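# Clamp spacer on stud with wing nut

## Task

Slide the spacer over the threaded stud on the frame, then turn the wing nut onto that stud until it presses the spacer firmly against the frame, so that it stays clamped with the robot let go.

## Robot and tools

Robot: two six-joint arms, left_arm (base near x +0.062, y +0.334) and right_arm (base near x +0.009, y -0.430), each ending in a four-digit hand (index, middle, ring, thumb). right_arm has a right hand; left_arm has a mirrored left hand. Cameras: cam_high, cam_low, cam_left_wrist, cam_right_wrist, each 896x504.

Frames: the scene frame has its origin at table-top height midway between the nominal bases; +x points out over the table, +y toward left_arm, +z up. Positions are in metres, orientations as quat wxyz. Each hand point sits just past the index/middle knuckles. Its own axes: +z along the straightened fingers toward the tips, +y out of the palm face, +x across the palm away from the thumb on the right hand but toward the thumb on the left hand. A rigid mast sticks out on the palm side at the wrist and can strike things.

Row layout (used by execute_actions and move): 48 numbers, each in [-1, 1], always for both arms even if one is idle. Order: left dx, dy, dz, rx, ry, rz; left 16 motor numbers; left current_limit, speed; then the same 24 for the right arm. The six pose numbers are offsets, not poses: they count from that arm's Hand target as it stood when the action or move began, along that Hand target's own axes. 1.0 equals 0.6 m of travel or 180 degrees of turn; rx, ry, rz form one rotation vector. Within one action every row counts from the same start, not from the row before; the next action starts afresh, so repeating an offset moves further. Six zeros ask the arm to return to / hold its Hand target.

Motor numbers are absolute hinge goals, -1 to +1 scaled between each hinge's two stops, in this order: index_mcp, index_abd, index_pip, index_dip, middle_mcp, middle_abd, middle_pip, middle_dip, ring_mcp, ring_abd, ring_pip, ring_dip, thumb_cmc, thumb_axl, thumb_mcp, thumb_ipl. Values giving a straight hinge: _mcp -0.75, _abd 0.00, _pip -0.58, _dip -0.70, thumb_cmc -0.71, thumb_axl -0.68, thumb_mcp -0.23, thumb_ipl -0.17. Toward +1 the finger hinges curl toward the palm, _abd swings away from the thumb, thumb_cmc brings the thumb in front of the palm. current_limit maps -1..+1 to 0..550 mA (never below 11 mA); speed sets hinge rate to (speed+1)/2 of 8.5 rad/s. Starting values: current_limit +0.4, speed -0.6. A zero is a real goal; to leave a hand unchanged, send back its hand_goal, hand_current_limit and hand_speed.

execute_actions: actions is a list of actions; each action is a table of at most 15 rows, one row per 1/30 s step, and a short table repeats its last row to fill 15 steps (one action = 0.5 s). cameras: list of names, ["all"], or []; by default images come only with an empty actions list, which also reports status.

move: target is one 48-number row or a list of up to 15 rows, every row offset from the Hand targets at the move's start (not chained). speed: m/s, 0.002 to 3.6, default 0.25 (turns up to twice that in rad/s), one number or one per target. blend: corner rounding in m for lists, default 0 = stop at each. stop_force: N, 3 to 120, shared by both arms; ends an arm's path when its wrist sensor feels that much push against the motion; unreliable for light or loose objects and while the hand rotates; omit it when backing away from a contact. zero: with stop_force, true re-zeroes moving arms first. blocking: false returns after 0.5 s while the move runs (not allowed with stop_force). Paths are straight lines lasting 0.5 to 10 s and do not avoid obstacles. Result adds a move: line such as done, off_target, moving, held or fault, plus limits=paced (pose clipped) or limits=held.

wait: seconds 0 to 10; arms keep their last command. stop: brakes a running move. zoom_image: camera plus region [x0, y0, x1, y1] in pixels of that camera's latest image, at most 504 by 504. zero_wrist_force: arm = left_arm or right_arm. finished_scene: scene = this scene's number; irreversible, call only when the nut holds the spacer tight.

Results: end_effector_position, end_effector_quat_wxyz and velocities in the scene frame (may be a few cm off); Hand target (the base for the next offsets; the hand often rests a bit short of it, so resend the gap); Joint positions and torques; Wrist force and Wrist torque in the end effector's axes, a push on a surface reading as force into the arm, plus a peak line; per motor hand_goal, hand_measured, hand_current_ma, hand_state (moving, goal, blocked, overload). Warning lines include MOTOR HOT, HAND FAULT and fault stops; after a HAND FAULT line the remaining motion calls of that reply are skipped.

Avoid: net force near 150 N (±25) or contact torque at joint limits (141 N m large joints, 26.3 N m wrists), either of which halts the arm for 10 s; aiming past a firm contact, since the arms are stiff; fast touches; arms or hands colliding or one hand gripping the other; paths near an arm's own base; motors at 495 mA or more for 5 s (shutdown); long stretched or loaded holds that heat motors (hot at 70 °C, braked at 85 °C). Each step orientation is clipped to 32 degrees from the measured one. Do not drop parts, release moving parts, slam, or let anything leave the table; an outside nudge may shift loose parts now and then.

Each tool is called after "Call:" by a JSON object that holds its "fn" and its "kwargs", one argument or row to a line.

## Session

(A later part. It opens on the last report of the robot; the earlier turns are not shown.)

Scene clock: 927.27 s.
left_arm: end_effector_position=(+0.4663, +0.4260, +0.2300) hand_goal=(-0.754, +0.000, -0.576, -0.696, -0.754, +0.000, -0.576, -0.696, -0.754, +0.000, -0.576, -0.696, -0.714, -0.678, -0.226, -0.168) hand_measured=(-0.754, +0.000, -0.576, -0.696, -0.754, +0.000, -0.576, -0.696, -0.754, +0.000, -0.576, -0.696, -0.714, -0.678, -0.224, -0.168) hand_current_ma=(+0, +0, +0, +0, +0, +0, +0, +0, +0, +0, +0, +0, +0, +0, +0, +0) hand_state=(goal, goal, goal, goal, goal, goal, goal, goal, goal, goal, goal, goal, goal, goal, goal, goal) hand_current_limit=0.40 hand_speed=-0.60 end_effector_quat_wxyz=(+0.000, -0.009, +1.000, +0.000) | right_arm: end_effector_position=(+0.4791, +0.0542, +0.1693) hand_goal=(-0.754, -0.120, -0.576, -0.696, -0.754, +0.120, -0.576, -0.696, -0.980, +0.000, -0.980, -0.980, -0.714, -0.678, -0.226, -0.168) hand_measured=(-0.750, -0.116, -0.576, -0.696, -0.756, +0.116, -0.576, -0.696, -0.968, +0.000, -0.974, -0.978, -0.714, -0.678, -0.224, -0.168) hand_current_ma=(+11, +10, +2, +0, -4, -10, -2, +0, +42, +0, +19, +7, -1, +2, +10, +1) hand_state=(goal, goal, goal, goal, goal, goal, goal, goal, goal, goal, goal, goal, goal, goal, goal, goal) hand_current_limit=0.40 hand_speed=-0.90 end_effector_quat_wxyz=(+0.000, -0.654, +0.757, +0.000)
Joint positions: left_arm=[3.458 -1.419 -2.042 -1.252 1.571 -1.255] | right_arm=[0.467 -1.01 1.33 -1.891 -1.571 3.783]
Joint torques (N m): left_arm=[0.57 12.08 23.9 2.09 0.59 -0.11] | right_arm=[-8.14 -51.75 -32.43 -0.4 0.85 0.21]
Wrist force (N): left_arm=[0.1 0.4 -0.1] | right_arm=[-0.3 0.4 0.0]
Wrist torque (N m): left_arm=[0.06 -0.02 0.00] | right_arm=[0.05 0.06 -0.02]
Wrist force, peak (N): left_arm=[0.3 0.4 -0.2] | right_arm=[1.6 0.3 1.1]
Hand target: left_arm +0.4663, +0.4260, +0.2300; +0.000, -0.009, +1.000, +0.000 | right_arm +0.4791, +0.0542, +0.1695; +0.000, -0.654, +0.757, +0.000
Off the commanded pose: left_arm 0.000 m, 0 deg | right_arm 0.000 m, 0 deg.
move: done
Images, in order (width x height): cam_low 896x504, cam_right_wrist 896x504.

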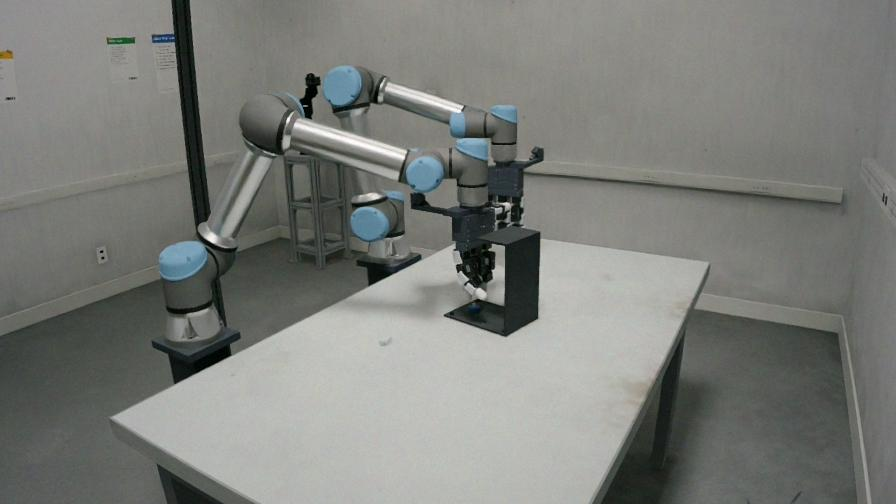

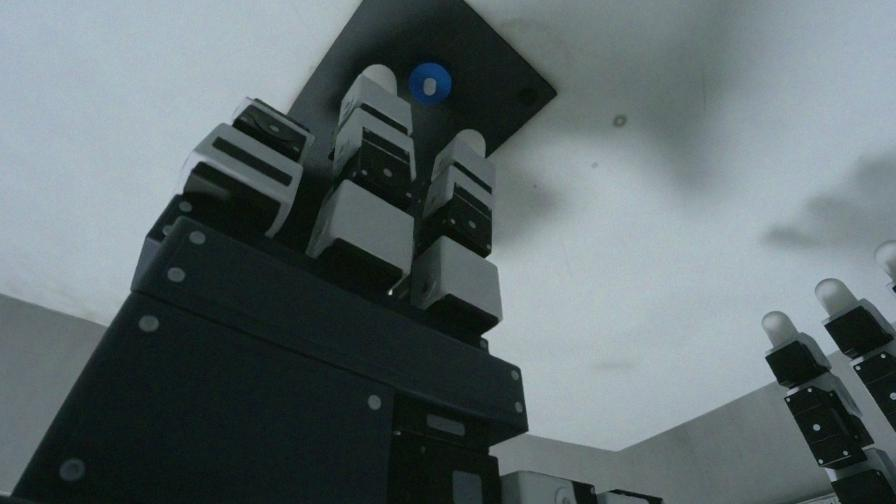

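Call:
{"fn": "move", "kwargs": {
  "target": [
    [0,0,0,0,0,0,-0.754,0,-0.576,-0.696,-0.754,0,-0.576,-0.696,-0.754,0,-0.576,-0.696,-0.714,-0.678,-0.226,-0.168,0.4,-0.6,0.1362,0.0795,-0.05,0,0,0,-0.754,-0.12,-0.576,-0.696,-0.754,0.12,-0.576,-0.696,-0.98,0,-0.98,-0.98,-0.714,-0.678,-0.226,-0.168,0.4,-0.9],
    [0,0,0,0,0,0,-0.754,0,-0.576,-0.696,-0.754,0,-0.576,-0.696,-0.754,0,-0.576,-0.696,-0.714,-0.678,-0.226,-0.168,0.4,-0.6,0.57,-0.0205,0.007,0,0,-0.459,-0.754,-0.12,-0.576,-0.696,-0.754,0.12,-0.576,-0.696,-0.98,0,-0.98,-0.98,-0.714,-0.678,-0.226,-0.168,0.4,-0.9]
  ],
  "speed": 0.35,
  "blend": 0.02,
  "cameras": ["cam_low","cam_right_wrist"]
}}

Call:
{"fn": "zoom_image", "kwargs": {
  "camera": "cam_right_wrist",
  "region": [340, 0, 520, 160]
}}

Scene clock: 961.93 s.
left_arm: end_effector_position=(+0.4663, +0.4260, +0.2300) hand_goal=(-0.754, +0.000, -0.576, -0.696, -0.754, +0.000, -0.576, -0.696, -0.754, +0.000, -0.576, -0.696, -0.714, -0.678, -0.226, -0.168) hand_measured=(-0.754, +0.000, -0.576, -0.696, -0.754, +0.000, -0.576, -0.696, -0.754, +0.000, -0.576, -0.696, -0.714, -0.678, -0.224, -0.168) hand_current_ma=(+0, +0, +0, +0, +0, +0, +0, +0, +0, +0, +0, +0, +0, +0, +0, +0) hand_state=(goal, goal, goal, goal, goal, goal, goal, goal, goal, goal, goal, goal, goal, goal, goal, goal) hand_current_limit=0.40 hand_speed=-0.60 end_effector_quat_wxyz=(+0.000, -0.009, +1.000, +0.000) | right_arm: end_effector_position=(+0.4418, -0.2859, +0.1653) hand_goal=(-0.754, -0.120, -0.576, -0.696, -0.754, +0.120, -0.576, -0.696, -0.980, +0.000, -0.980, -0.980, -0.714, -0.678, -0.226, -0.168) hand_measured=(-0.750, -0.116, -0.576, -0.696, -0.754, +0.116, -0.576, -0.696, -0.968, +0.000, -0.974, -0.978, -0.714, -0.678, -0.224, -0.168) hand_current_ma=(+11, +8, +2, +0, -2, -9, -2, +0, +42, +0, +19, +7, -1, +2, +10, +1) hand_state=(goal, goal, goal, goal, goal, goal, goal, goal, goal, goal, goal, goal, goal, goal, goal, goal) hand_current_limit=0.40 hand_speed=-0.90 end_effector_quat_wxyz=(+0.000, +0.991, -0.137, +0.000)
Joint positions: left_arm=[3.458 -1.419 -2.042 -1.252 1.571 -1.255] | right_arm=[0.146 -1.419 1.918 -2.07 -1.571 2.02]
Joint torques (N m): left_arm=[0.8 11.5 23.49 2.17 0.62 -0.18] | right_arm=[-10.83 -33.96 -9.97 -4.39 2.42 -1.95]
Wrist force (N): left_arm=[0.1 0.1 -0.1] | right_arm=[0.1 0.2 -0.2]
Wrist torque (N m): left_arm=[0.02 -0.01 0.01] | right_arm=[0.03 -0.01 0.02]
Wrist force, peak (N): left_arm=[-0.2 0.5 -0.2] | right_arm=[-1.6 -0.5 0.4]
Hand target: left_arm +0.4663, +0.4260, +0.2300; +0.000, -0.009, +1.000, +0.000 | right_arm +0.4418, -0.2860, +0.1653; +0.000, +0.991, -0.137, +0.000
Off the commanded pose: left_arm 0.000 m, 0 deg | right_arm 0.000 m, 0 deg.
move: done
Images, in order (width x height): cam_low 896x504, cam_right_wrist 896x504.

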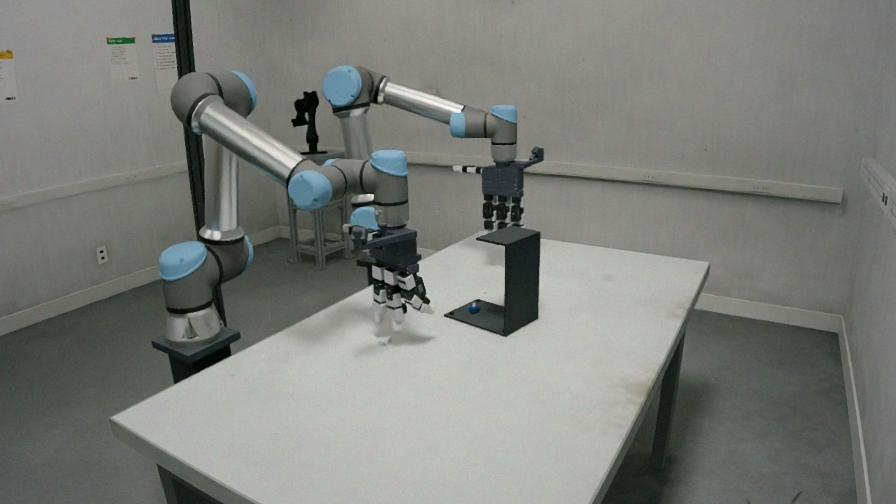

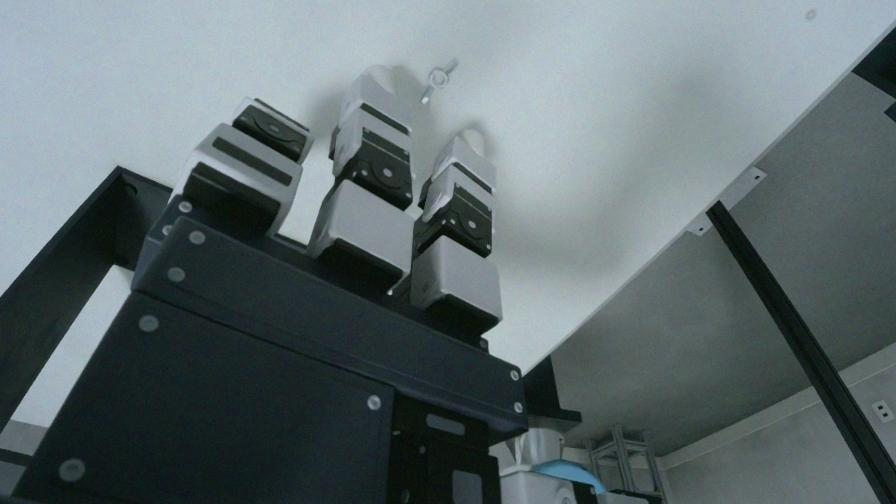

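Scaled by 2.800.

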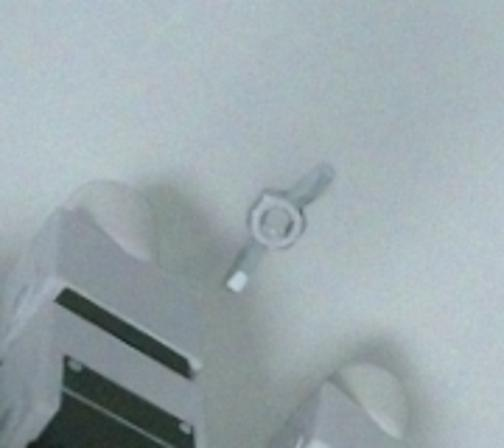

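Call:
{"fn": "move", "kwargs": {
  "target": [0,0,0,0,0,0,-0.754,0,-0.576,-0.696,-0.754,0,-0.576,-0.696,-0.754,0,-0.576,-0.696,-0.714,-0.678,-0.226,-0.168,0.4,-0.6,-0.0061,0.0075,0.055,0,0,0.008,-0.754,-0.12,-0.576,-0.696,-0.754,0.12,-0.576,-0.696,-0.98,0,-0.98,-0.98,-0.714,-0.678,-0.226,-0.168,0.4,-0.9],
  "speed": 0.06,
  "stop_force": 4,
  "cameras": ["cam_right_wrist"]
}}

Call:
{"fn": "zoom_image", "kwargs": {
  "camera": "cam_right_wrist",
  "region": [360, 30, 500, 160]
}}

Scene clock: 990.13 s.
left_arm: end_effector_position=(+0.4663, +0.4260, +0.2300) hand_goal=(-0.754, +0.000, -0.576, -0.696, -0.754, +0.000, -0.576, -0.696, -0.754, +0.000, -0.576, -0.696, -0.714, -0.678, -0.226, -0.168) hand_measured=(-0.754, +0.000, -0.576, -0.696, -0.754, +0.000, -0.576, -0.696, -0.754, +0.000, -0.576, -0.696, -0.714, -0.678, -0.224, -0.168) hand_current_ma=(+0, +0, +0, +0, +0, +0, +0, +0, +0, +0, +0, +0, +0, +0, +0, +0) hand_state=(goal, goal, goal, goal, goal, goal, goal, goal, goal, goal, goal, goal, goal, goal, goal, goal) hand_current_limit=0.40 hand_speed=-0.60 end_effector_quat_wxyz=(+0.000, -0.009, +1.000, +0.000) | right_arm: end_effector_position=(+0.4371, -0.2893, +0.1323) hand_goal=(-0.754, -0.120, -0.576, -0.696, -0.754, +0.120, -0.576, -0.696, -0.980, +0.000, -0.980, -0.980, -0.714, -0.678, -0.226, -0.168) hand_measured=(-0.750, -0.116, -0.576, -0.696, -0.754, +0.116, -0.576, -0.696, -0.968, +0.000, -0.974, -0.978, -0.714, -0.678, -0.224, -0.168) hand_current_ma=(+11, +8, +2, +0, -2, -9, -2, +0, +42, +0, +19, +7, -1, +2, +10, +1) hand_state=(goal, goal, goal, goal, goal, goal, goal, goal, goal, goal, goal, goal, goal, goal, goal, goal) hand_current_limit=0.40 hand_speed=-0.90 end_effector_quat_wxyz=(+0.000, +0.989, -0.149, +0.000)
Joint positions: left_arm=[3.458 -1.419 -2.042 -1.252 1.571 -1.255] | right_arm=[0.138 -1.386 1.977 -2.161 -1.571 2.037]
Joint torques (N m): left_arm=[0.83 12.2 23.89 2.1 0.69 -0.11] | right_arm=[-10.9 -20.6 -8.75 -4.44 -0.84 2.08]
Wrist force (N): left_arm=[0.0 0.4 -0.1] | right_arm=[-0.3 0.2 0.1]
Wrist torque (N m): left_arm=[0.06 0.00 -0.02] | right_arm=[0.00 0.04 -0.14]
Wrist force, peak (N): left_arm=[0.3 0.6 -0.1] | right_arm=[0.2 0.4 -0.7]
Hand target: left_arm +0.4663, +0.4260, +0.2300; +0.000, -0.009, +1.000, +0.000 | right_arm +0.4371, -0.2893, +0.1323; +0.000, +0.989, -0.149, +0.000
Off the commanded pose: left_arm 0.000 m, 0 deg | right_arm 0.000 m, 0 deg.
move: done
Images, in order (width x height): cam_right_wrist 896x504.

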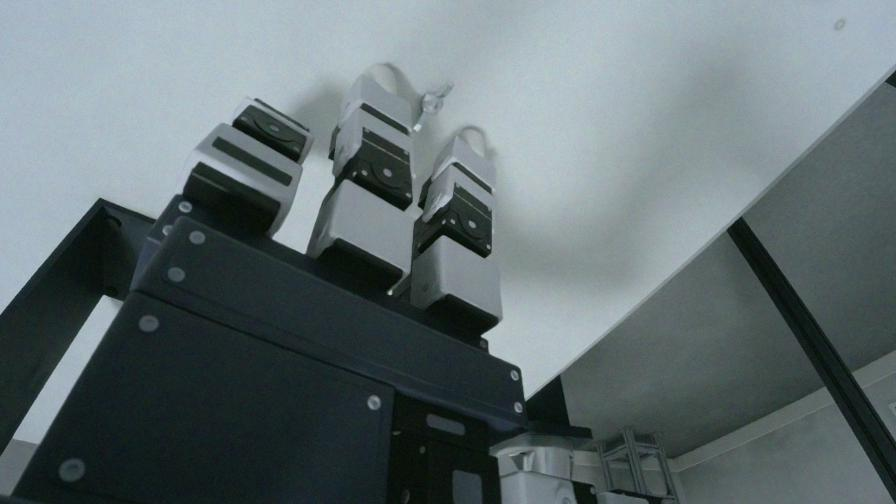

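Scaled by 3.600.

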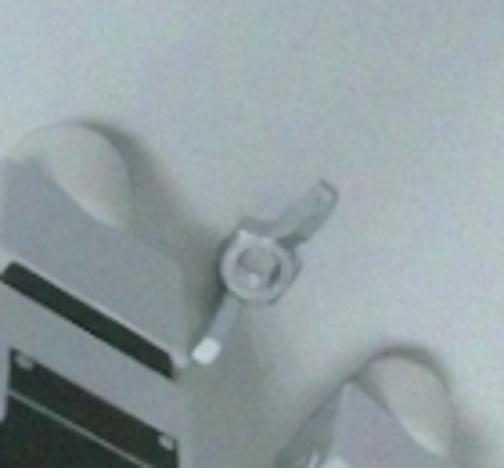

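Call:
{"fn": "move", "kwargs": {
  "target": [0,0,0,0,0,0,-0.754,0,-0.576,-0.696,-0.754,0,-0.576,-0.696,-0.754,0,-0.576,-0.696,-0.714,-0.678,-0.226,-0.168,0.4,-0.6,-0.0032,0,0.0165,0,0,0,-0.754,-0.12,-0.576,-0.696,-0.754,0.12,-0.576,-0.696,-0.98,0,-0.98,-0.98,-0.714,-0.678,-0.226,-0.168,0.4,-0.9],
  "speed": 0.02,
  "stop_force": 3,
  "cameras": ["cam_right_wrist"]
}}

Call:
{"fn": "zoom_image", "kwargs": {
  "camera": "cam_right_wrist",
  "region": [360, 30, 500, 160]
}}

Scene clock: 1006.23 s.
left_arm: end_effector_position=(+0.4663, +0.4260, +0.2300) hand_goal=(-0.754, +0.000, -0.576, -0.696, -0.754, +0.000, -0.576, -0.696, -0.754, +0.000, -0.576, -0.696, -0.714, -0.678, -0.226, -0.168) hand_measured=(-0.754, +0.000, -0.576, -0.696, -0.754, +0.000, -0.576, -0.696, -0.754, +0.000, -0.576, -0.696, -0.714, -0.678, -0.224, -0.168) hand_current_ma=(+0, +0, +0, +0, +0, +0, +0, +0, +0, +0, +0, +0, +0, +0, +0, +0) hand_state=(goal, goal, goal, goal, goal, goal, goal, goal, goal, goal, goal, goal, goal, goal, goal, goal) hand_current_limit=0.40 hand_speed=-0.60 end_effector_quat_wxyz=(+0.000, -0.009, +1.000, +0.000) | right_arm: end_effector_position=(+0.4352, -0.2887, +0.1224) hand_goal=(-0.754, -0.120, -0.576, -0.696, -0.754, +0.120, -0.576, -0.696, -0.980, +0.000, -0.980, -0.980, -0.714, -0.678, -0.226, -0.168) hand_measured=(-0.750, -0.116, -0.576, -0.696, -0.754, +0.116, -0.576, -0.696, -0.968, +0.000, -0.974, -0.978, -0.714, -0.678, -0.224, -0.168) hand_current_ma=(+11, +8, +2, +0, -2, -9, -2, +0, +42, +0, +19, +7, -1, +2, +10, +1) hand_state=(goal, goal, goal, goal, goal, goal, goal, goal, goal, goal, goal, goal, goal, goal, goal, goal) hand_current_limit=0.40 hand_speed=-0.90 end_effector_quat_wxyz=(+0.000, +0.989, -0.149, +0.000)
Joint positions: left_arm=[3.458 -1.419 -2.042 -1.252 1.571 -1.255] | right_arm=[0.14 -1.375 1.993 -2.189 -1.571 2.039]
Joint torques (N m): left_arm=[-0.28 11.07 23.98 2.16 0.64 -0.27] | right_arm=[10.44 -20.95 -8.85 -4.38 -0.54 2.02]
Wrist force (N): left_arm=[-0.2 0.2 -0.2] | right_arm=[0.2 0.1 0.1]
Wrist torque (N m): left_arm=[0.04 0.02 -0.02] | right_arm=[0.01 -0.02 -0.10]
Wrist force, peak (N): left_arm=[0.0 0.5 -0.2] | right_arm=[0.1 0.6 0.4]
Hand target: left_arm +0.4663, +0.4260, +0.2300; +0.000, -0.009, +1.000, +0.000 | right_arm +0.4352, -0.2887, +0.1224; +0.000, +0.989, -0.149, +0.000
Off the commanded pose: left_arm 0.000 m, 0 deg | right_arm 0.000 m, 0 deg.
move: done
Images, in order (width x height): cam_right_wrist 896x504.

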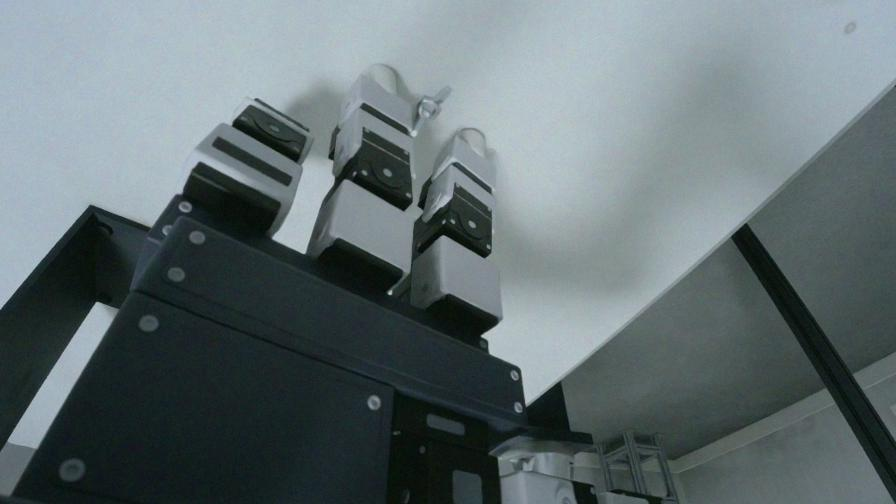

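Scaled by 3.600.

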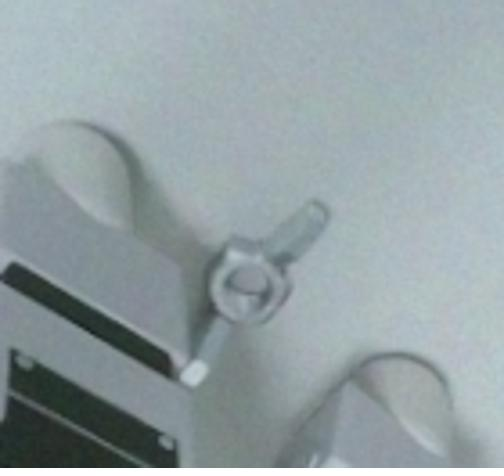

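Call:
{"fn": "move", "kwargs": {
  "target": [0,0,0,0,0,0,-0.754,0,-0.576,-0.696,-0.754,0,-0.576,-0.696,-0.754,0,-0.576,-0.696,-0.714,-0.678,-0.226,-0.168,0.4,-0.6,0,0.0008,0,0,0,0,-0.754,0.2,-0.576,-0.696,-0.754,-0.2,-0.576,-0.696,-0.98,0,-0.98,-0.98,-0.714,-0.678,-0.226,-0.168,0.4,-0.9],
  "speed": 0.02,
  "cameras": ["cam_low","cam_right_wrist"]
}}

Call:
{"fn": "zoom_image", "kwargs": {
  "camera": "cam_right_wrist",
  "region": [360, 30, 500, 160]
}}

Scene clock: 1020.70 s.
left_arm: end_effector_position=(+0.4663, +0.4260, +0.2300) hand_goal=(-0.754, +0.000, -0.576, -0.696, -0.754, +0.000, -0.576, -0.696, -0.754, +0.000, -0.576, -0.696, -0.714, -0.678, -0.226, -0.168) hand_measured=(-0.754, +0.000, -0.576, -0.696, -0.754, +0.000, -0.576, -0.696, -0.754, +0.000, -0.576, -0.696, -0.714, -0.678, -0.224, -0.168) hand_current_ma=(+0, +0, +0, +0, +0, +0, +0, +0, +0, +0, +0, +0, +0, +0, +0, +0) hand_state=(goal, goal, goal, goal, goal, goal, goal, goal, goal, goal, goal, goal, goal, goal, goal, goal) hand_current_limit=0.40 hand_speed=-0.60 end_effector_quat_wxyz=(+0.000, -0.009, +1.000, +0.000) | right_arm: end_effector_position=(+0.4351, -0.2892, +0.1224) hand_goal=(-0.754, +0.200, -0.576, -0.696, -0.754, -0.200, -0.576, -0.696, -0.980, +0.000, -0.980, -0.980, -0.714, -0.678, -0.226, -0.168) hand_measured=(-0.750, +0.090, -0.576, -0.696, -0.754, -0.090, -0.576, -0.696, -0.968, +0.000, -0.974, -0.978, -0.714, -0.678, -0.224, -0.168) hand_current_ma=(+11, -385, +2, +0, -2, +385, -2, +0, +42, +0, +19, +7, -1, +2, +10, +1) hand_state=(goal, blocked, goal, goal, goal, blocked, goal, goal, goal, goal, goal, goal, goal, goal, goal, goal) hand_current_limit=0.40 hand_speed=-0.90 end_effector_quat_wxyz=(+0.000, +0.989, -0.149, +0.000)
Joint positions: left_arm=[3.458 -1.419 -2.042 -1.252 1.571 -1.255] | right_arm=[0.139 -1.375 1.994 -2.189 -1.571 2.038]
Joint torques (N m): left_arm=[0.13 11.89 24.54 2.14 0.69 -0.15] | right_arm=[-11.69 -33.13 -7.81 -4.23 -0.6 -2.1]
Wrist force (N): left_arm=[-0.1 0.3 -0.2] | right_arm=[0.2 0.0 -1.4]
Wrist torque (N m): left_arm=[0.06 0.02 -0.02] | right_arm=[0.13 -0.01 0.01]
Wrist force, peak (N): left_arm=[-0.1 0.4 -0.4] | right_arm=[0.2 0.0 -1.7]
Hand target: left_arm +0.4663, +0.4260, +0.2300; +0.000, -0.009, +1.000, +0.000 | right_arm +0.4351, -0.2892, +0.1224; +0.000, +0.989, -0.149, +0.000
Off the commanded pose: left_arm 0.000 m, 0 deg | right_arm 0.000 m, 0 deg.
move: done
Images, in order (width x height): cam_low 896x504, cam_right_wrist 896x504.

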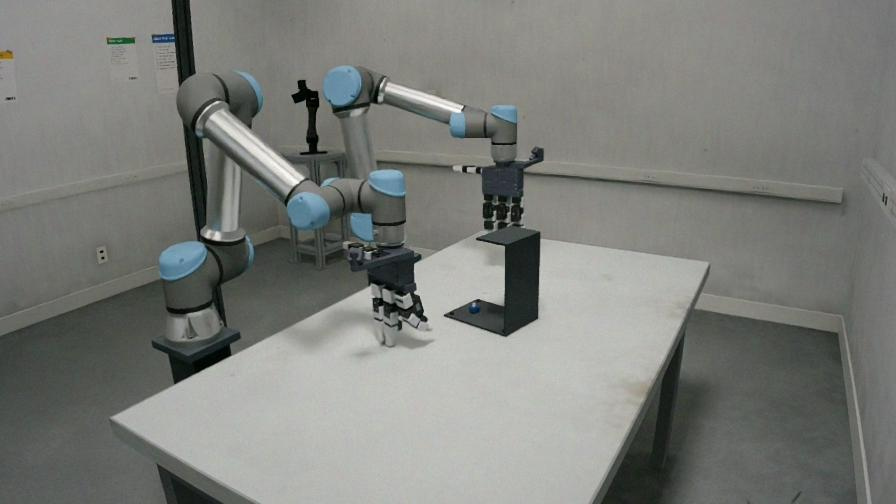

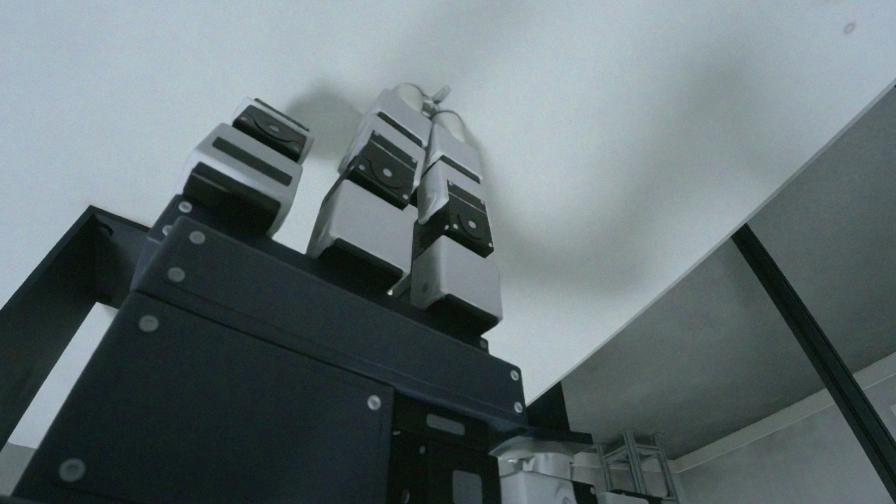

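Scaled by 3.600.

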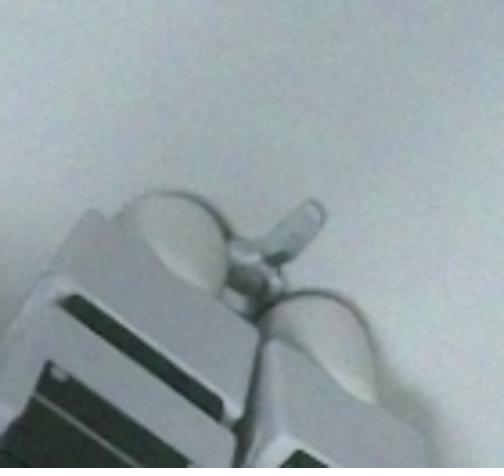

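Call:
{"fn": "move", "kwargs": {
  "target": [0,0,0,0,0,0,-0.754,0,-0.576,-0.696,-0.754,0,-0.576,-0.696,-0.754,0,-0.576,-0.696,-0.714,-0.678,-0.226,-0.168,0.4,-0.6,0,0,-0.075,0,0,0,-0.754,0.2,-0.576,-0.696,-0.754,-0.2,-0.576,-0.696,-0.98,0,-0.98,-0.98,-0.714,-0.678,-0.226,-0.168,0.4,-0.9],
  "speed": 0.05,
  "cameras": ["cam_low","cam_right_wrist"]
}}

Call:
{"fn": "zoom_image", "kwargs": {
  "camera": "cam_right_wrist",
  "region": [380, 70, 480, 150]
}}

Call:
{"fn": "zoom_image", "kwargs": {
  "camera": "cam_low",
  "region": [360, 270, 430, 350]
}}

Scene clock: 1029.37 s.
left_arm: end_effector_position=(+0.4663, +0.4260, +0.2300) hand_goal=(-0.754, +0.000, -0.576, -0.696, -0.754, +0.000, -0.576, -0.696, -0.754, +0.000, -0.576, -0.696, -0.714, -0.678, -0.226, -0.168) hand_measured=(-0.754, +0.000, -0.576, -0.696, -0.754, +0.000, -0.576, -0.696, -0.754, +0.000, -0.576, -0.696, -0.714, -0.678, -0.224, -0.168) hand_current_ma=(+0, +0, +0, +0, +0, +0, +0, +0, +0, +0, +0, +0, +0, +0, +0, +0) hand_state=(goal, goal, goal, goal, goal, goal, goal, goal, goal, goal, goal, goal, goal, goal, goal, goal) hand_current_limit=0.40 hand_speed=-0.60 end_effector_quat_wxyz=(+0.000, -0.009, +1.000, +0.000) | right_arm: end_effector_position=(+0.4351, -0.2892, +0.1673) hand_goal=(-0.754, +0.200, -0.576, -0.696, -0.754, -0.200, -0.576, -0.696, -0.980, +0.000, -0.980, -0.980, -0.714, -0.678, -0.226, -0.168) hand_measured=(-0.750, +0.100, -0.576, -0.696, -0.754, -0.098, -0.576, -0.696, -0.968, +0.000, -0.974, -0.978, -0.714, -0.678, -0.224, -0.168) hand_current_ma=(+10, -379, +2, +0, -2, +382, -2, +0, +42, +0, +19, +7, -1, +2, +10, +1) hand_state=(goal, blocked, goal, goal, goal, blocked, goal, goal, goal, goal, goal, goal, goal, goal, goal, goal) hand_current_limit=0.40 hand_speed=-0.90 end_effector_quat_wxyz=(+0.000, +0.989, -0.149, +0.000)
Joint positions: left_arm=[3.458 -1.419 -2.042 -1.252 1.571 -1.255] | right_arm=[0.139 -1.436 1.932 -2.067 -1.571 2.038]
Joint torques (N m): left_arm=[0.75 11.7 24.02 2.11 0.72 -0.14] | right_arm=[-1.69 -32.11 -31.63 -0.32 0.09 -0.25]
Wrist force (N): left_arm=[-0.2 0.2 -0.2] | right_arm=[-0.1 0.5 -0.2]
Wrist torque (N m): left_arm=[0.05 0.02 -0.02] | right_arm=[0.06 0.01 0.00]
Wrist force, peak (N): left_arm=[0.1 0.4 -0.3] | right_arm=[0.4 -0.1 -1.8]
Hand target: left_arm +0.4663, +0.4260, +0.2300; +0.000, -0.009, +1.000, +0.000 | right_arm +0.4351, -0.2892, +0.1674; +0.000, +0.989, -0.149, +0.000
Off the commanded pose: left_arm 0.000 m, 0 deg | right_arm 0.000 m, 0 deg.
move: done
Images, in order (width x height): cam_low 896x504, cam_right_wrist 896x504.

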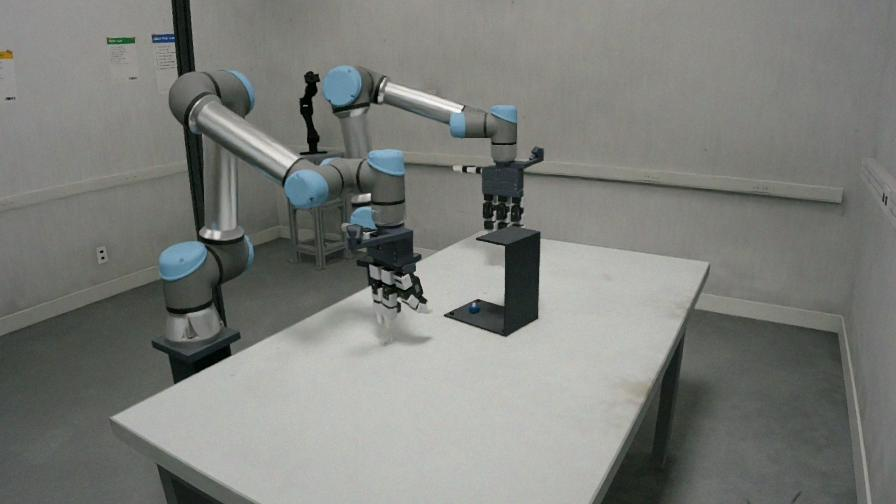

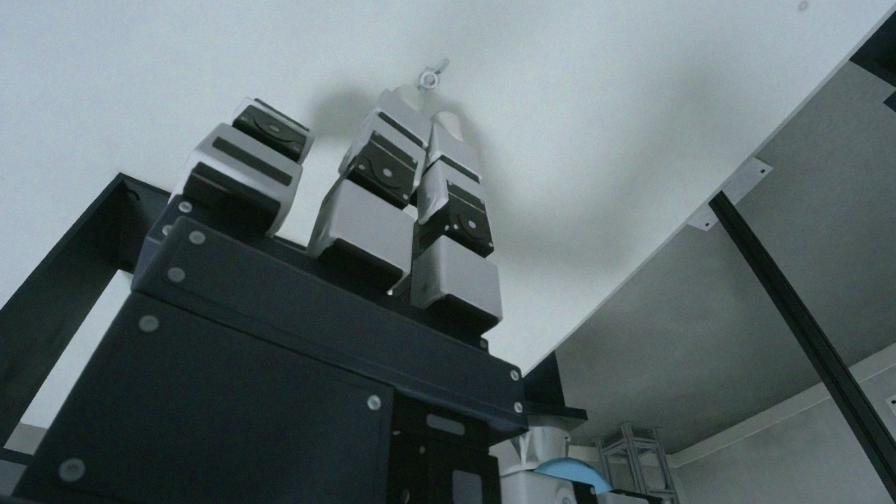

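Scaled by 5.040.

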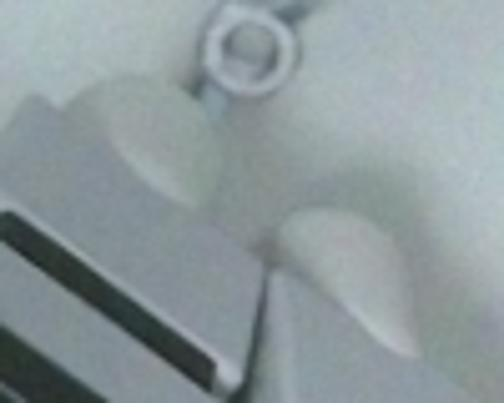

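Scaled by 6.300.

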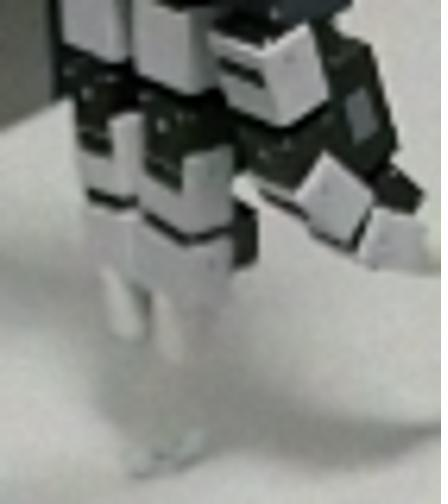

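Call:
{"fn": "move", "kwargs": {
  "target": [
    [0,0,0,0,0,0,-0.754,0,-0.576,-0.696,-0.754,0,-0.576,-0.696,-0.754,0,-0.576,-0.696,-0.714,-0.678,-0.226,-0.168,0.4,-0.6,0,0,0,0,0,0,-0.754,-0.14,-0.576,-0.696,-0.754,0.14,-0.576,-0.696,-0.98,0,-0.98,-0.98,-0.714,-0.678,-0.226,-0.168,0.4,-0.8],
    [0,0,0,0,0,0,-0.754,0,-0.576,-0.696,-0.754,0,-0.576,-0.696,-0.754,0,-0.576,-0.696,-0.714,-0.678,-0.226,-0.168,0.4,-0.6,-0.1267,-0.1265,0,0,0,0.5,-0.754,-0.14,-0.576,-0.696,-0.754,0.14,-0.576,-0.696,-0.98,0,-0.98,-0.98,-0.714,-0.678,-0.226,-0.168,0.4,-0.8]
  ],
  "speed": 0.3,
  "cameras": ["cam_right_wrist"]
}}

Call:
{"fn": "zoom_image", "kwargs": {
  "camera": "cam_right_wrist",
  "region": [340, 20, 500, 160]
}}

Scene clock: 1056.97 s.
left_arm: end_effector_position=(+0.4663, +0.4260, +0.2300) hand_goal=(-0.754, +0.000, -0.576, -0.696, -0.754, +0.000, -0.576, -0.696, -0.754, +0.000, -0.576, -0.696, -0.714, -0.678, -0.226, -0.168) hand_measured=(-0.754, +0.000, -0.576, -0.696, -0.754, +0.000, -0.576, -0.696, -0.754, +0.000, -0.576, -0.696, -0.714, -0.678, -0.224, -0.168) hand_current_ma=(+0, +0, +0, +0, +0, +0, +0, +0, +0, +0, +0, +0, +0, +0, +0, +0) hand_state=(goal, goal, goal, goal, goal, goal, goal, goal, goal, goal, goal, goal, goal, goal, goal, goal) hand_current_limit=0.40 hand_speed=-0.60 end_effector_quat_wxyz=(+0.000, -0.009, +1.000, +0.000) | right_arm: end_effector_position=(+0.3848, -0.1943, +0.1674) hand_goal=(-0.754, -0.140, -0.576, -0.696, -0.754, +0.140, -0.576, -0.696, -0.980, +0.000, -0.980, -0.980, -0.714, -0.678, -0.226, -0.168) hand_measured=(-0.750, -0.136, -0.576, -0.696, -0.754, +0.136, -0.576, -0.696, -0.968, +0.000, -0.974, -0.978, -0.714, -0.678, -0.224, -0.168) hand_current_ma=(+10, +11, +2, +0, -2, -10, -2, +0, +42, +0, +19, +7, -1, +2, +10, +1) hand_state=(goal, goal, goal, goal, goal, goal, goal, goal, goal, goal, goal, goal, goal, goal, goal, goal) hand_current_limit=0.40 hand_speed=-0.80 end_effector_quat_wxyz=(+0.000, -0.594, +0.805, +0.000)
Joint positions: left_arm=[3.458 -1.419 -2.042 -1.252 1.571 -1.255] | right_arm=[0.092 -1.509 2.013 -2.076 -1.571 3.561]
Joint torques (N m): left_arm=[0.79 10.81 24.62 2.02 0.83 -0.2] | right_arm=[9.63 -29.93 -10.6 -4.48 -1.93 2.11]
Wrist force (N): left_arm=[-0.2 0.4 0.0] | right_arm=[-0.5 0.5 0.5]
Wrist torque (N m): left_arm=[0.05 0.03 -0.03] | right_arm=[0.02 0.06 -0.15]
Wrist force, peak (N): left_arm=[-0.3 0.4 -0.2] | right_arm=[-0.5 0.5 0.5]
Hand target: left_arm +0.4663, +0.4260, +0.2300; +0.000, -0.009, +1.000, +0.000 | right_arm +0.3848, -0.1943, +0.1674; +0.000, -0.594, +0.805, +0.000
Off the commanded pose: left_arm 0.000 m, 0 deg | right_arm 0.000 m, 0 deg.
move: done
Images, in order (width x height): cam_right_wrist 896x504.

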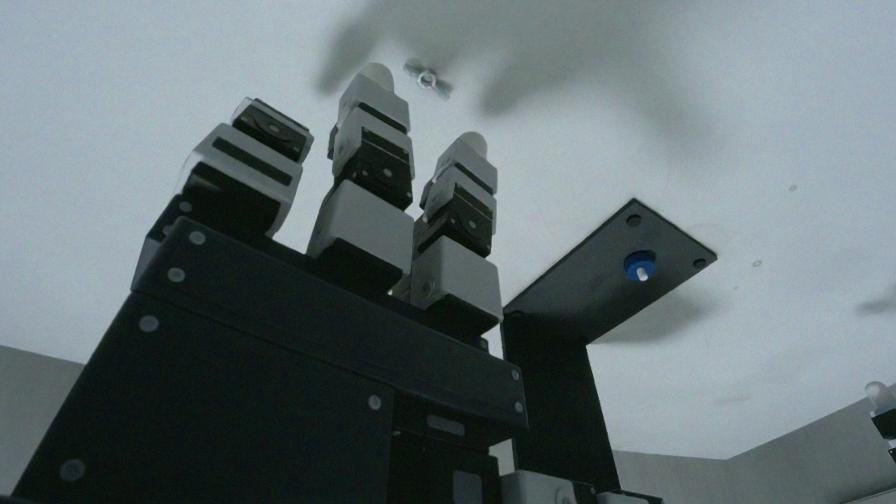

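Scaled by 3.150.

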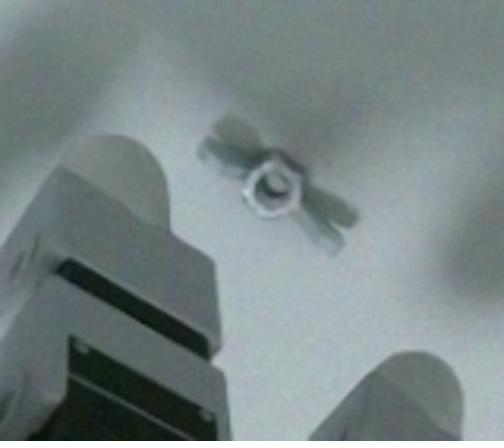

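Call:
{"fn": "move", "kwargs": {
  "target": [0,0,0,0,0,0,-0.754,0,-0.576,-0.696,-0.754,0,-0.576,-0.696,-0.754,0,-0.576,-0.696,-0.714,-0.678,-0.226,-0.168,0.4,-0.6,0.0026,-0.004,0.057,0,0,0,-0.754,-0.14,-0.576,-0.696,-0.754,0.14,-0.576,-0.696,-0.98,0,-0.98,-0.98,-0.714,-0.678,-0.226,-0.168,0.4,-0.8],
  "speed": 0.08,
  "cameras": ["cam_right_wrist"]
}}

Call:
{"fn": "zoom_image", "kwargs": {
  "camera": "cam_right_wrist",
  "region": [360, 40, 500, 160]
}}

Scene clock: 1079.00 s.
left_arm: end_effector_position=(+0.4663, +0.4260, +0.2300) hand_goal=(-0.754, +0.000, -0.576, -0.696, -0.754, +0.000, -0.576, -0.696, -0.754, +0.000, -0.576, -0.696, -0.714, -0.678, -0.226, -0.168) hand_measured=(-0.754, +0.000, -0.576, -0.696, -0.754, +0.000, -0.576, -0.696, -0.754, +0.000, -0.576, -0.696, -0.714, -0.678, -0.224, -0.168) hand_current_ma=(+0, +0, +0, +0, +0, +0, +0, +0, +0, +0, +0, +0, +0, +0, +0, +0) hand_state=(goal, goal, goal, goal, goal, goal, goal, goal, goal, goal, goal, goal, goal, goal, goal, goal) hand_current_limit=0.40 hand_speed=-0.60 end_effector_quat_wxyz=(+0.000, -0.009, +1.000, +0.000) | right_arm: end_effector_position=(+0.3866, -0.1965, +0.1333) hand_goal=(-0.754, -0.140, -0.576, -0.696, -0.754, +0.140, -0.576, -0.696, -0.980, +0.000, -0.980, -0.980, -0.714, -0.678, -0.226, -0.168) hand_measured=(-0.750, -0.136, -0.576, -0.696, -0.754, +0.136, -0.576, -0.696, -0.968, +0.000, -0.974, -0.978, -0.714, -0.678, -0.224, -0.168) hand_current_ma=(+10, +11, +2, +0, -2, -10, -2, +0, +42, +0, +18, +7, -1, +2, +10, +1) hand_state=(goal, goal, goal, goal, goal, goal, goal, goal, goal, goal, goal, goal, goal, goal, goal, goal) hand_current_limit=0.40 hand_speed=-0.80 end_effector_quat_wxyz=(+0.000, -0.594, +0.805, +0.000)
Joint positions: left_arm=[3.458 -1.419 -2.042 -1.252 1.571 -1.255] | right_arm=[0.087 -1.459 2.061 -2.172 -1.571 3.557]
Joint torques (N m): left_arm=[0.38 11.11 24.69 2.04 0.92 -0.22] | right_arm=[-11.1 -17.09 -7.75 -4.41 1.21 -2.08]
Wrist force (N): left_arm=[-0.2 0.5 0.0] | right_arm=[-0.1 0.3 0.3]
Wrist torque (N m): left_arm=[0.06 0.03 -0.03] | right_arm=[0.00 0.00 0.00]
Wrist force, peak (N): left_arm=[-0.1 0.5 -0.2] | right_arm=[-0.5 0.6 -0.5]
Hand target: left_arm +0.4663, +0.4260, +0.2300; +0.000, -0.009, +1.000, +0.000 | right_arm +0.3867, -0.1965, +0.1332; +0.000, -0.594, +0.805, +0.000
Off the commanded pose: left_arm 0.000 m, 0 deg | right_arm 0.000 m, 0 deg.
move: done
Images, in order (width x height): cam_right_wrist 896x504.

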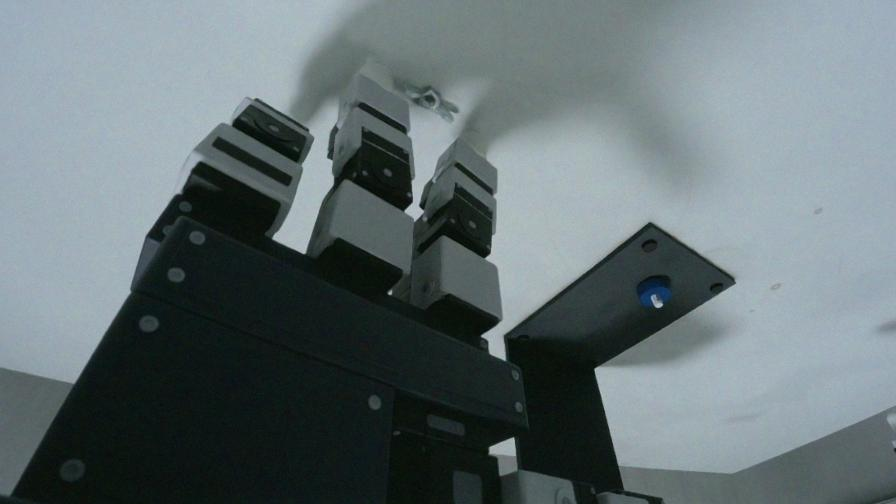

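Scaled by 3.600.

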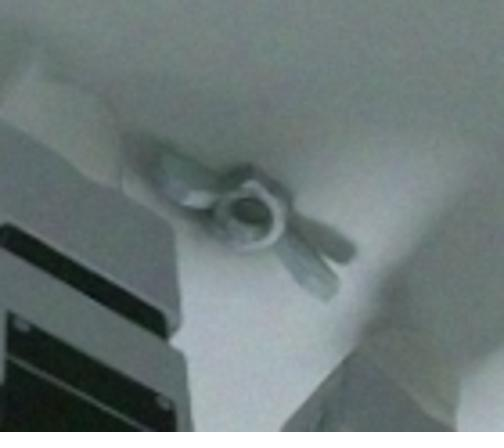

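Call:
{"fn": "move", "kwargs": {
  "target": [0,0,0,0,0,0,-0.754,0,-0.576,-0.696,-0.754,0,-0.576,-0.696,-0.754,0,-0.576,-0.696,-0.714,-0.678,-0.226,-0.168,0.4,-0.6,0,0,0.0165,0,0,0,-0.754,-0.14,-0.576,-0.696,-0.754,0.14,-0.576,-0.696,-0.98,0,-0.98,-0.98,-0.714,-0.678,-0.226,-0.168,0.4,-0.8],
  "speed": 0.02,
  "stop_force": 3
}}

Call:
{"fn": "move", "kwargs": {
  "target": [0,0,0,0,0,0,-0.754,0,-0.576,-0.696,-0.754,0,-0.576,-0.696,-0.754,0,-0.576,-0.696,-0.714,-0.678,-0.226,-0.168,0.4,-0.6,0,0,0,0,0,0,-0.754,0.12,-0.576,-0.696,-0.754,-0.12,-0.576,-0.696,-0.98,0,-0.98,-0.98,-0.714,-0.678,-0.226,-0.168,0.2,-0.95],
  "speed": 0.02,
  "cameras": ["cam_low","cam_right_wrist"]
}}

Call:
{"fn": "zoom_image", "kwargs": {
  "camera": "cam_right_wrist",
  "region": [360, 40, 500, 160]
}}

Scene clock: 1097.17 s.
left_arm: end_effector_position=(+0.4663, +0.4260, +0.2300) hand_goal=(-0.754, +0.000, -0.576, -0.696, -0.754, +0.000, -0.576, -0.696, -0.754, +0.000, -0.576, -0.696, -0.714, -0.678, -0.226, -0.168) hand_measured=(-0.754, +0.000, -0.576, -0.696, -0.754, +0.000, -0.576, -0.696, -0.754, +0.000, -0.576, -0.696, -0.714, -0.678, -0.224, -0.168) hand_current_ma=(+0, +0, +0, +0, +0, +0, +0, +0, +0, +0, +0, +0, +0, +0, +0, +0) hand_state=(goal, goal, goal, goal, goal, goal, goal, goal, goal, goal, goal, goal, goal, goal, goal, goal) hand_current_limit=0.40 hand_speed=-0.60 end_effector_quat_wxyz=(+0.000, -0.009, +1.000, +0.000) | right_arm: end_effector_position=(+0.3867, -0.1965, +0.1233) hand_goal=(-0.754, -0.140, -0.576, -0.696, -0.754, +0.140, -0.576, -0.696, -0.980, +0.000, -0.980, -0.980, -0.714, -0.678, -0.226, -0.168) hand_measured=(-0.750, -0.136, -0.576, -0.696, -0.754, +0.136, -0.576, -0.696, -0.968, +0.000, -0.974, -0.978, -0.714, -0.678, -0.224, -0.168) hand_current_ma=(+10, +11, +2, +0, -2, -10, -2, +0, +42, +0, +18, +7, -1, +2, +10, +1) hand_state=(goal, goal, goal, goal, goal, goal, goal, goal, goal, goal, goal, goal, goal, goal, goal, goal) hand_current_limit=0.40 hand_speed=-0.80 end_effector_quat_wxyz=(+0.000, -0.594, +0.805, +0.000)
Joint positions: left_arm=[3.458 -1.419 -2.042 -1.252 1.571 -1.255] | right_arm=[0.087 -1.444 2.074 -2.201 -1.571 3.557]
Joint torques (N m): left_arm=[0.44 11.28 24.8 2.06 0.82 -0.22] | right_arm=[-10.19 -17.79 -8.79 -4.53 1.29 -1.69]
Wrist force (N): left_arm=[-0.2 0.4 0.0] | right_arm=[-0.2 -0.1 0.1]
Wrist torque (N m): left_arm=[0.05 0.03 -0.03] | right_arm=[-0.02 0.03 -0.02]
Wrist force, peak (N): left_arm=[0.0 0.5 -0.4] | right_arm=[-0.3 0.6 0.5]
Hand target: left_arm +0.4663, +0.4260, +0.2300; +0.000, -0.009, +1.000, +0.000 | right_arm +0.3867, -0.1965, +0.1233; +0.000, -0.594, +0.805, +0.000
Off the commanded pose: left_arm 0.000 m, 0 deg | right_arm 0.000 m, 0 deg.
move: done

Scene clock: 1097.80 s.
left_arm: end_effector_position=(+0.4663, +0.4260, +0.2300) hand_goal=(-0.754, +0.000, -0.576, -0.696, -0.754, +0.000, -0.576, -0.696, -0.754, +0.000, -0.576, -0.696, -0.714, -0.678, -0.226, -0.168) hand_measured=(-0.754, +0.000, -0.576, -0.696, -0.754, +0.000, -0.576, -0.696, -0.754, +0.000, -0.576, -0.696, -0.714, -0.678, -0.224, -0.168) hand_current_ma=(+0, +0, +0, +0, +0, +0, +0, +0, +0, +0, +0, +0, +0, +0, +0, +0) hand_state=(goal, goal, goal, goal, goal, goal, goal, goal, goal, goal, goal, goal, goal, goal, goal, goal) hand_current_limit=0.40 hand_speed=-0.60 end_effector_quat_wxyz=(+0.000, -0.009, +1.000, +0.000) | right_arm: end_effector_position=(+0.3867, -0.1965, +0.1233) hand_goal=(-0.754, +0.120, -0.576, -0.696, -0.754, -0.120, -0.576, -0.696, -0.980, +0.000, -0.980, -0.980, -0.714, -0.678, -0.226, -0.168) hand_measured=(-0.750, -0.064, -0.576, -0.696, -0.754, +0.064, -0.576, -0.696, -0.968, +0.000, -0.974, -0.978, -0.714, -0.678, -0.224, -0.168) hand_current_ma=(+10, -164, +2, +0, -2, +162, -2, +0, +42, +0, +18, +7, -1, +2, +10, +1) hand_state=(goal, moving, goal, goal, goal, moving, goal, goal, goal, goal, goal, goal, goal, goal, goal, goal) hand_current_limit=0.20 hand_speed=-0.95 end_effector_quat_wxyz=(+0.000, -0.594, +0.805, +0.000)
Joint positions: left_arm=[3.458 -1.419 -2.042 -1.252 1.571 -1.255] | right_arm=[0.087 -1.444 2.074 -2.201 -1.571 3.557]
Joint torques (N m): left_arm=[1.02 10.65 25.26 2 0.94 -0.16] | right_arm=[-8.91 -17.95 -8.06 -4.5 1.34 -1.33]
Wrist force (N): left_arm=[0.1 0.3 -0.2] | right_arm=[-0.3 0.3 0.4]
Wrist torque (N m): left_arm=[0.06 -0.02 0.00] | right_arm=[0.00 0.04 -0.02]
Wrist force, peak (N): left_arm=[0.1 0.5 -0.2] | right_arm=[-0.3 0.5 0.4]
Hand target: left_arm +0.4663, +0.4260, +0.2300; +0.000, -0.009, +1.000, +0.000 | right_arm +0.3867, -0.1965, +0.1233; +0.000, -0.594, +0.805, +0.000
Off the commanded pose: left_arm 0.000 m, 0 deg | right_arm 0.000 m, 0 deg.
move: done
Images, in order (width x height): cam_low 896x504, cam_right_wrist 896x504.

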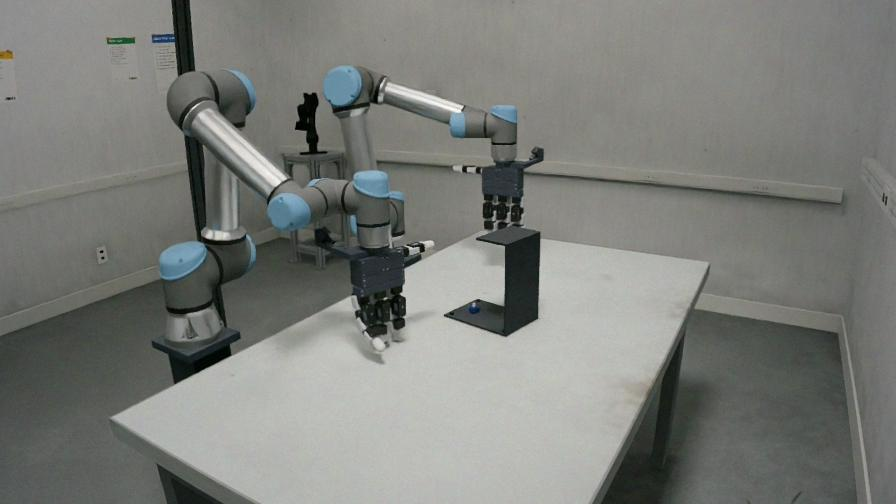

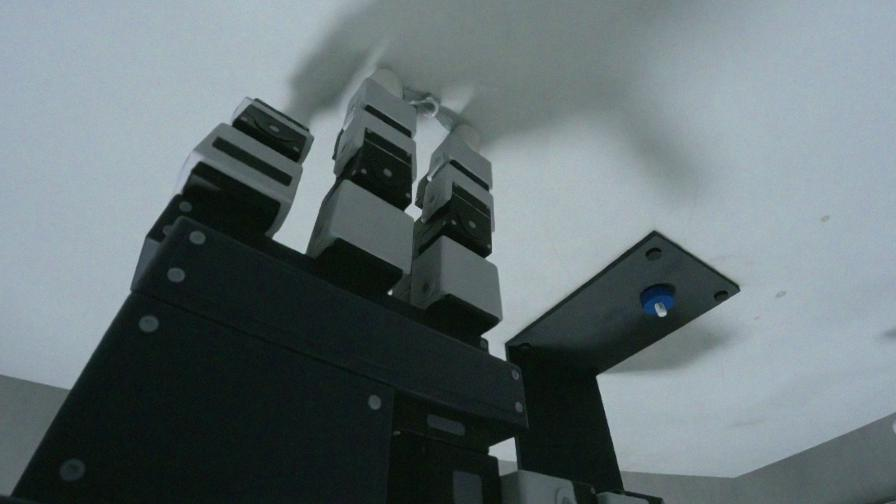

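Scaled by 3.600.

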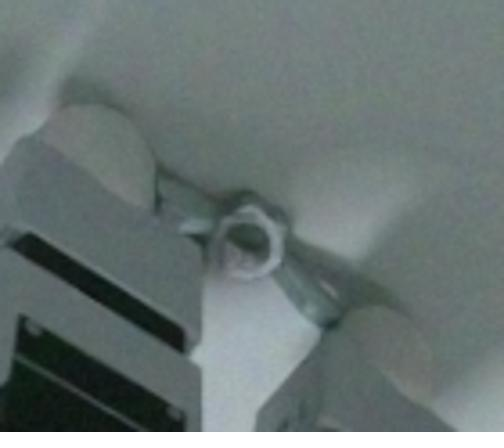

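Call:
{"fn": "wait", "kwargs": {
  "seconds": 1.0,
  "cameras": ["cam_right_wrist"]
}}

Call:
{"fn": "zoom_image", "kwargs": {
  "camera": "cam_right_wrist",
  "region": [360, 40, 500, 160]
}}

Scene clock: 1102.67 s.
left_arm: end_effector_position=(+0.4663, +0.4260, +0.2300) hand_goal=(-0.754, +0.000, -0.576, -0.696, -0.754, +0.000, -0.576, -0.696, -0.754, +0.000, -0.576, -0.696, -0.714, -0.678, -0.226, -0.168) hand_measured=(-0.754, +0.000, -0.576, -0.696, -0.754, +0.000, -0.576, -0.696, -0.754, +0.000, -0.576, -0.696, -0.714, -0.678, -0.224, -0.168) hand_current_ma=(+0, +0, +0, +0, +0, +0, +0, +0, +0, +0, +0, +0, +0, +0, +0, +0) hand_state=(goal, goal, goal, goal, goal, goal, goal, goal, goal, goal, goal, goal, goal, goal, goal, goal) hand_current_limit=0.40 hand_speed=-0.60 end_effector_quat_wxyz=(+0.000, -0.009, +1.000, +0.000) | right_arm: end_effector_position=(+0.3867, -0.1965, +0.1233) hand_goal=(-0.754, +0.120, -0.576, -0.696, -0.754, -0.120, -0.576, -0.696, -0.980, +0.000, -0.980, -0.980, -0.714, -0.678, -0.226, -0.168) hand_measured=(-0.750, -0.060, -0.576, -0.696, -0.754, +0.060, -0.576, -0.696, -0.968, +0.000, -0.974, -0.978, -0.714, -0.678, -0.224, -0.168) hand_current_ma=(+10, -330, +2, +0, -2, +330, -2, +0, +42, +0, +18, +7, -1, +2, +10, +1) hand_state=(goal, blocked, goal, goal, goal, blocked, goal, goal, goal, goal, goal, goal, goal, goal, goal, goal) hand_current_limit=0.20 hand_speed=-0.95 end_effector_quat_wxyz=(+0.000, -0.594, +0.805, +0.000)
Joint positions: left_arm=[3.458 -1.419 -2.042 -1.252 1.571 -1.255] | right_arm=[0.087 -1.444 2.074 -2.201 -1.571 3.557]
Joint torques (N m): left_arm=[0.08 11.12 24.86 2.02 1.03 -0.15] | right_arm=[-3.06 -19 -9.31 -3.98 1.51 0.47]
Wrist force (N): left_arm=[-0.1 0.2 -0.2] | right_arm=[-0.3 0.0 0.4]
Wrist torque (N m): left_arm=[0.05 0.01 -0.01] | right_arm=[-0.04 0.03 -0.02]
Wrist force, peak (N): left_arm=[0.0 0.6 -0.1] | right_arm=[-0.5 0.4 0.4]
Hand target: left_arm +0.4663, +0.4260, +0.2300; +0.000, -0.009, +1.000, +0.000 | right_arm +0.3867, -0.1965, +0.1233; +0.000, -0.594, +0.805, +0.000
Off the commanded pose: left_arm 0.000 m, 0 deg | right_arm 0.000 m, 0 deg.
wait: 1.00 s; at rest from the start
Images, in order (width x height): cam_right_wrist 896x504.

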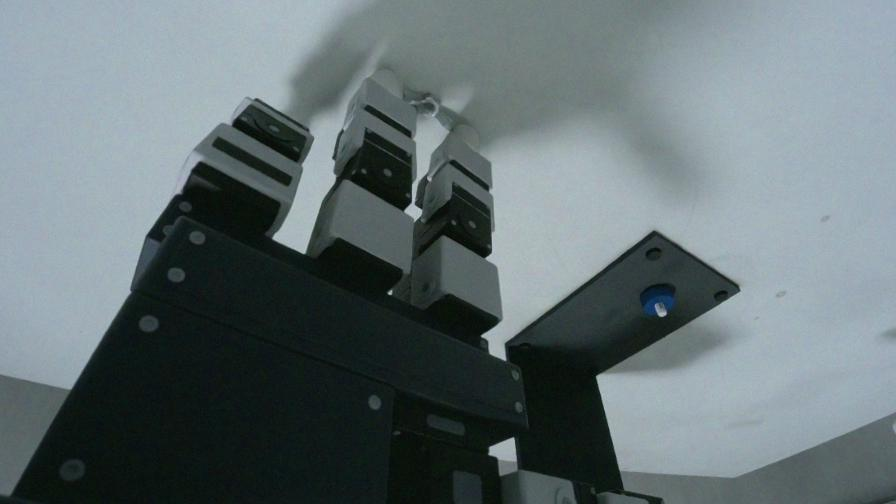

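Scaled by 3.600.

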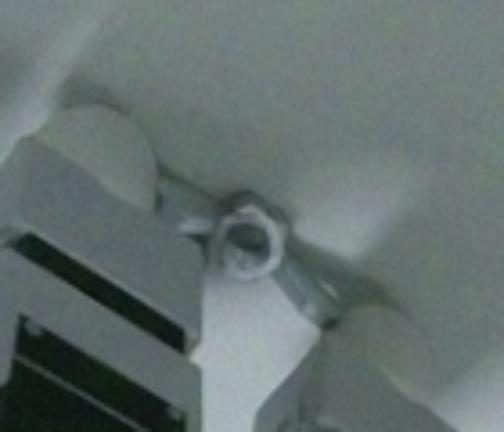

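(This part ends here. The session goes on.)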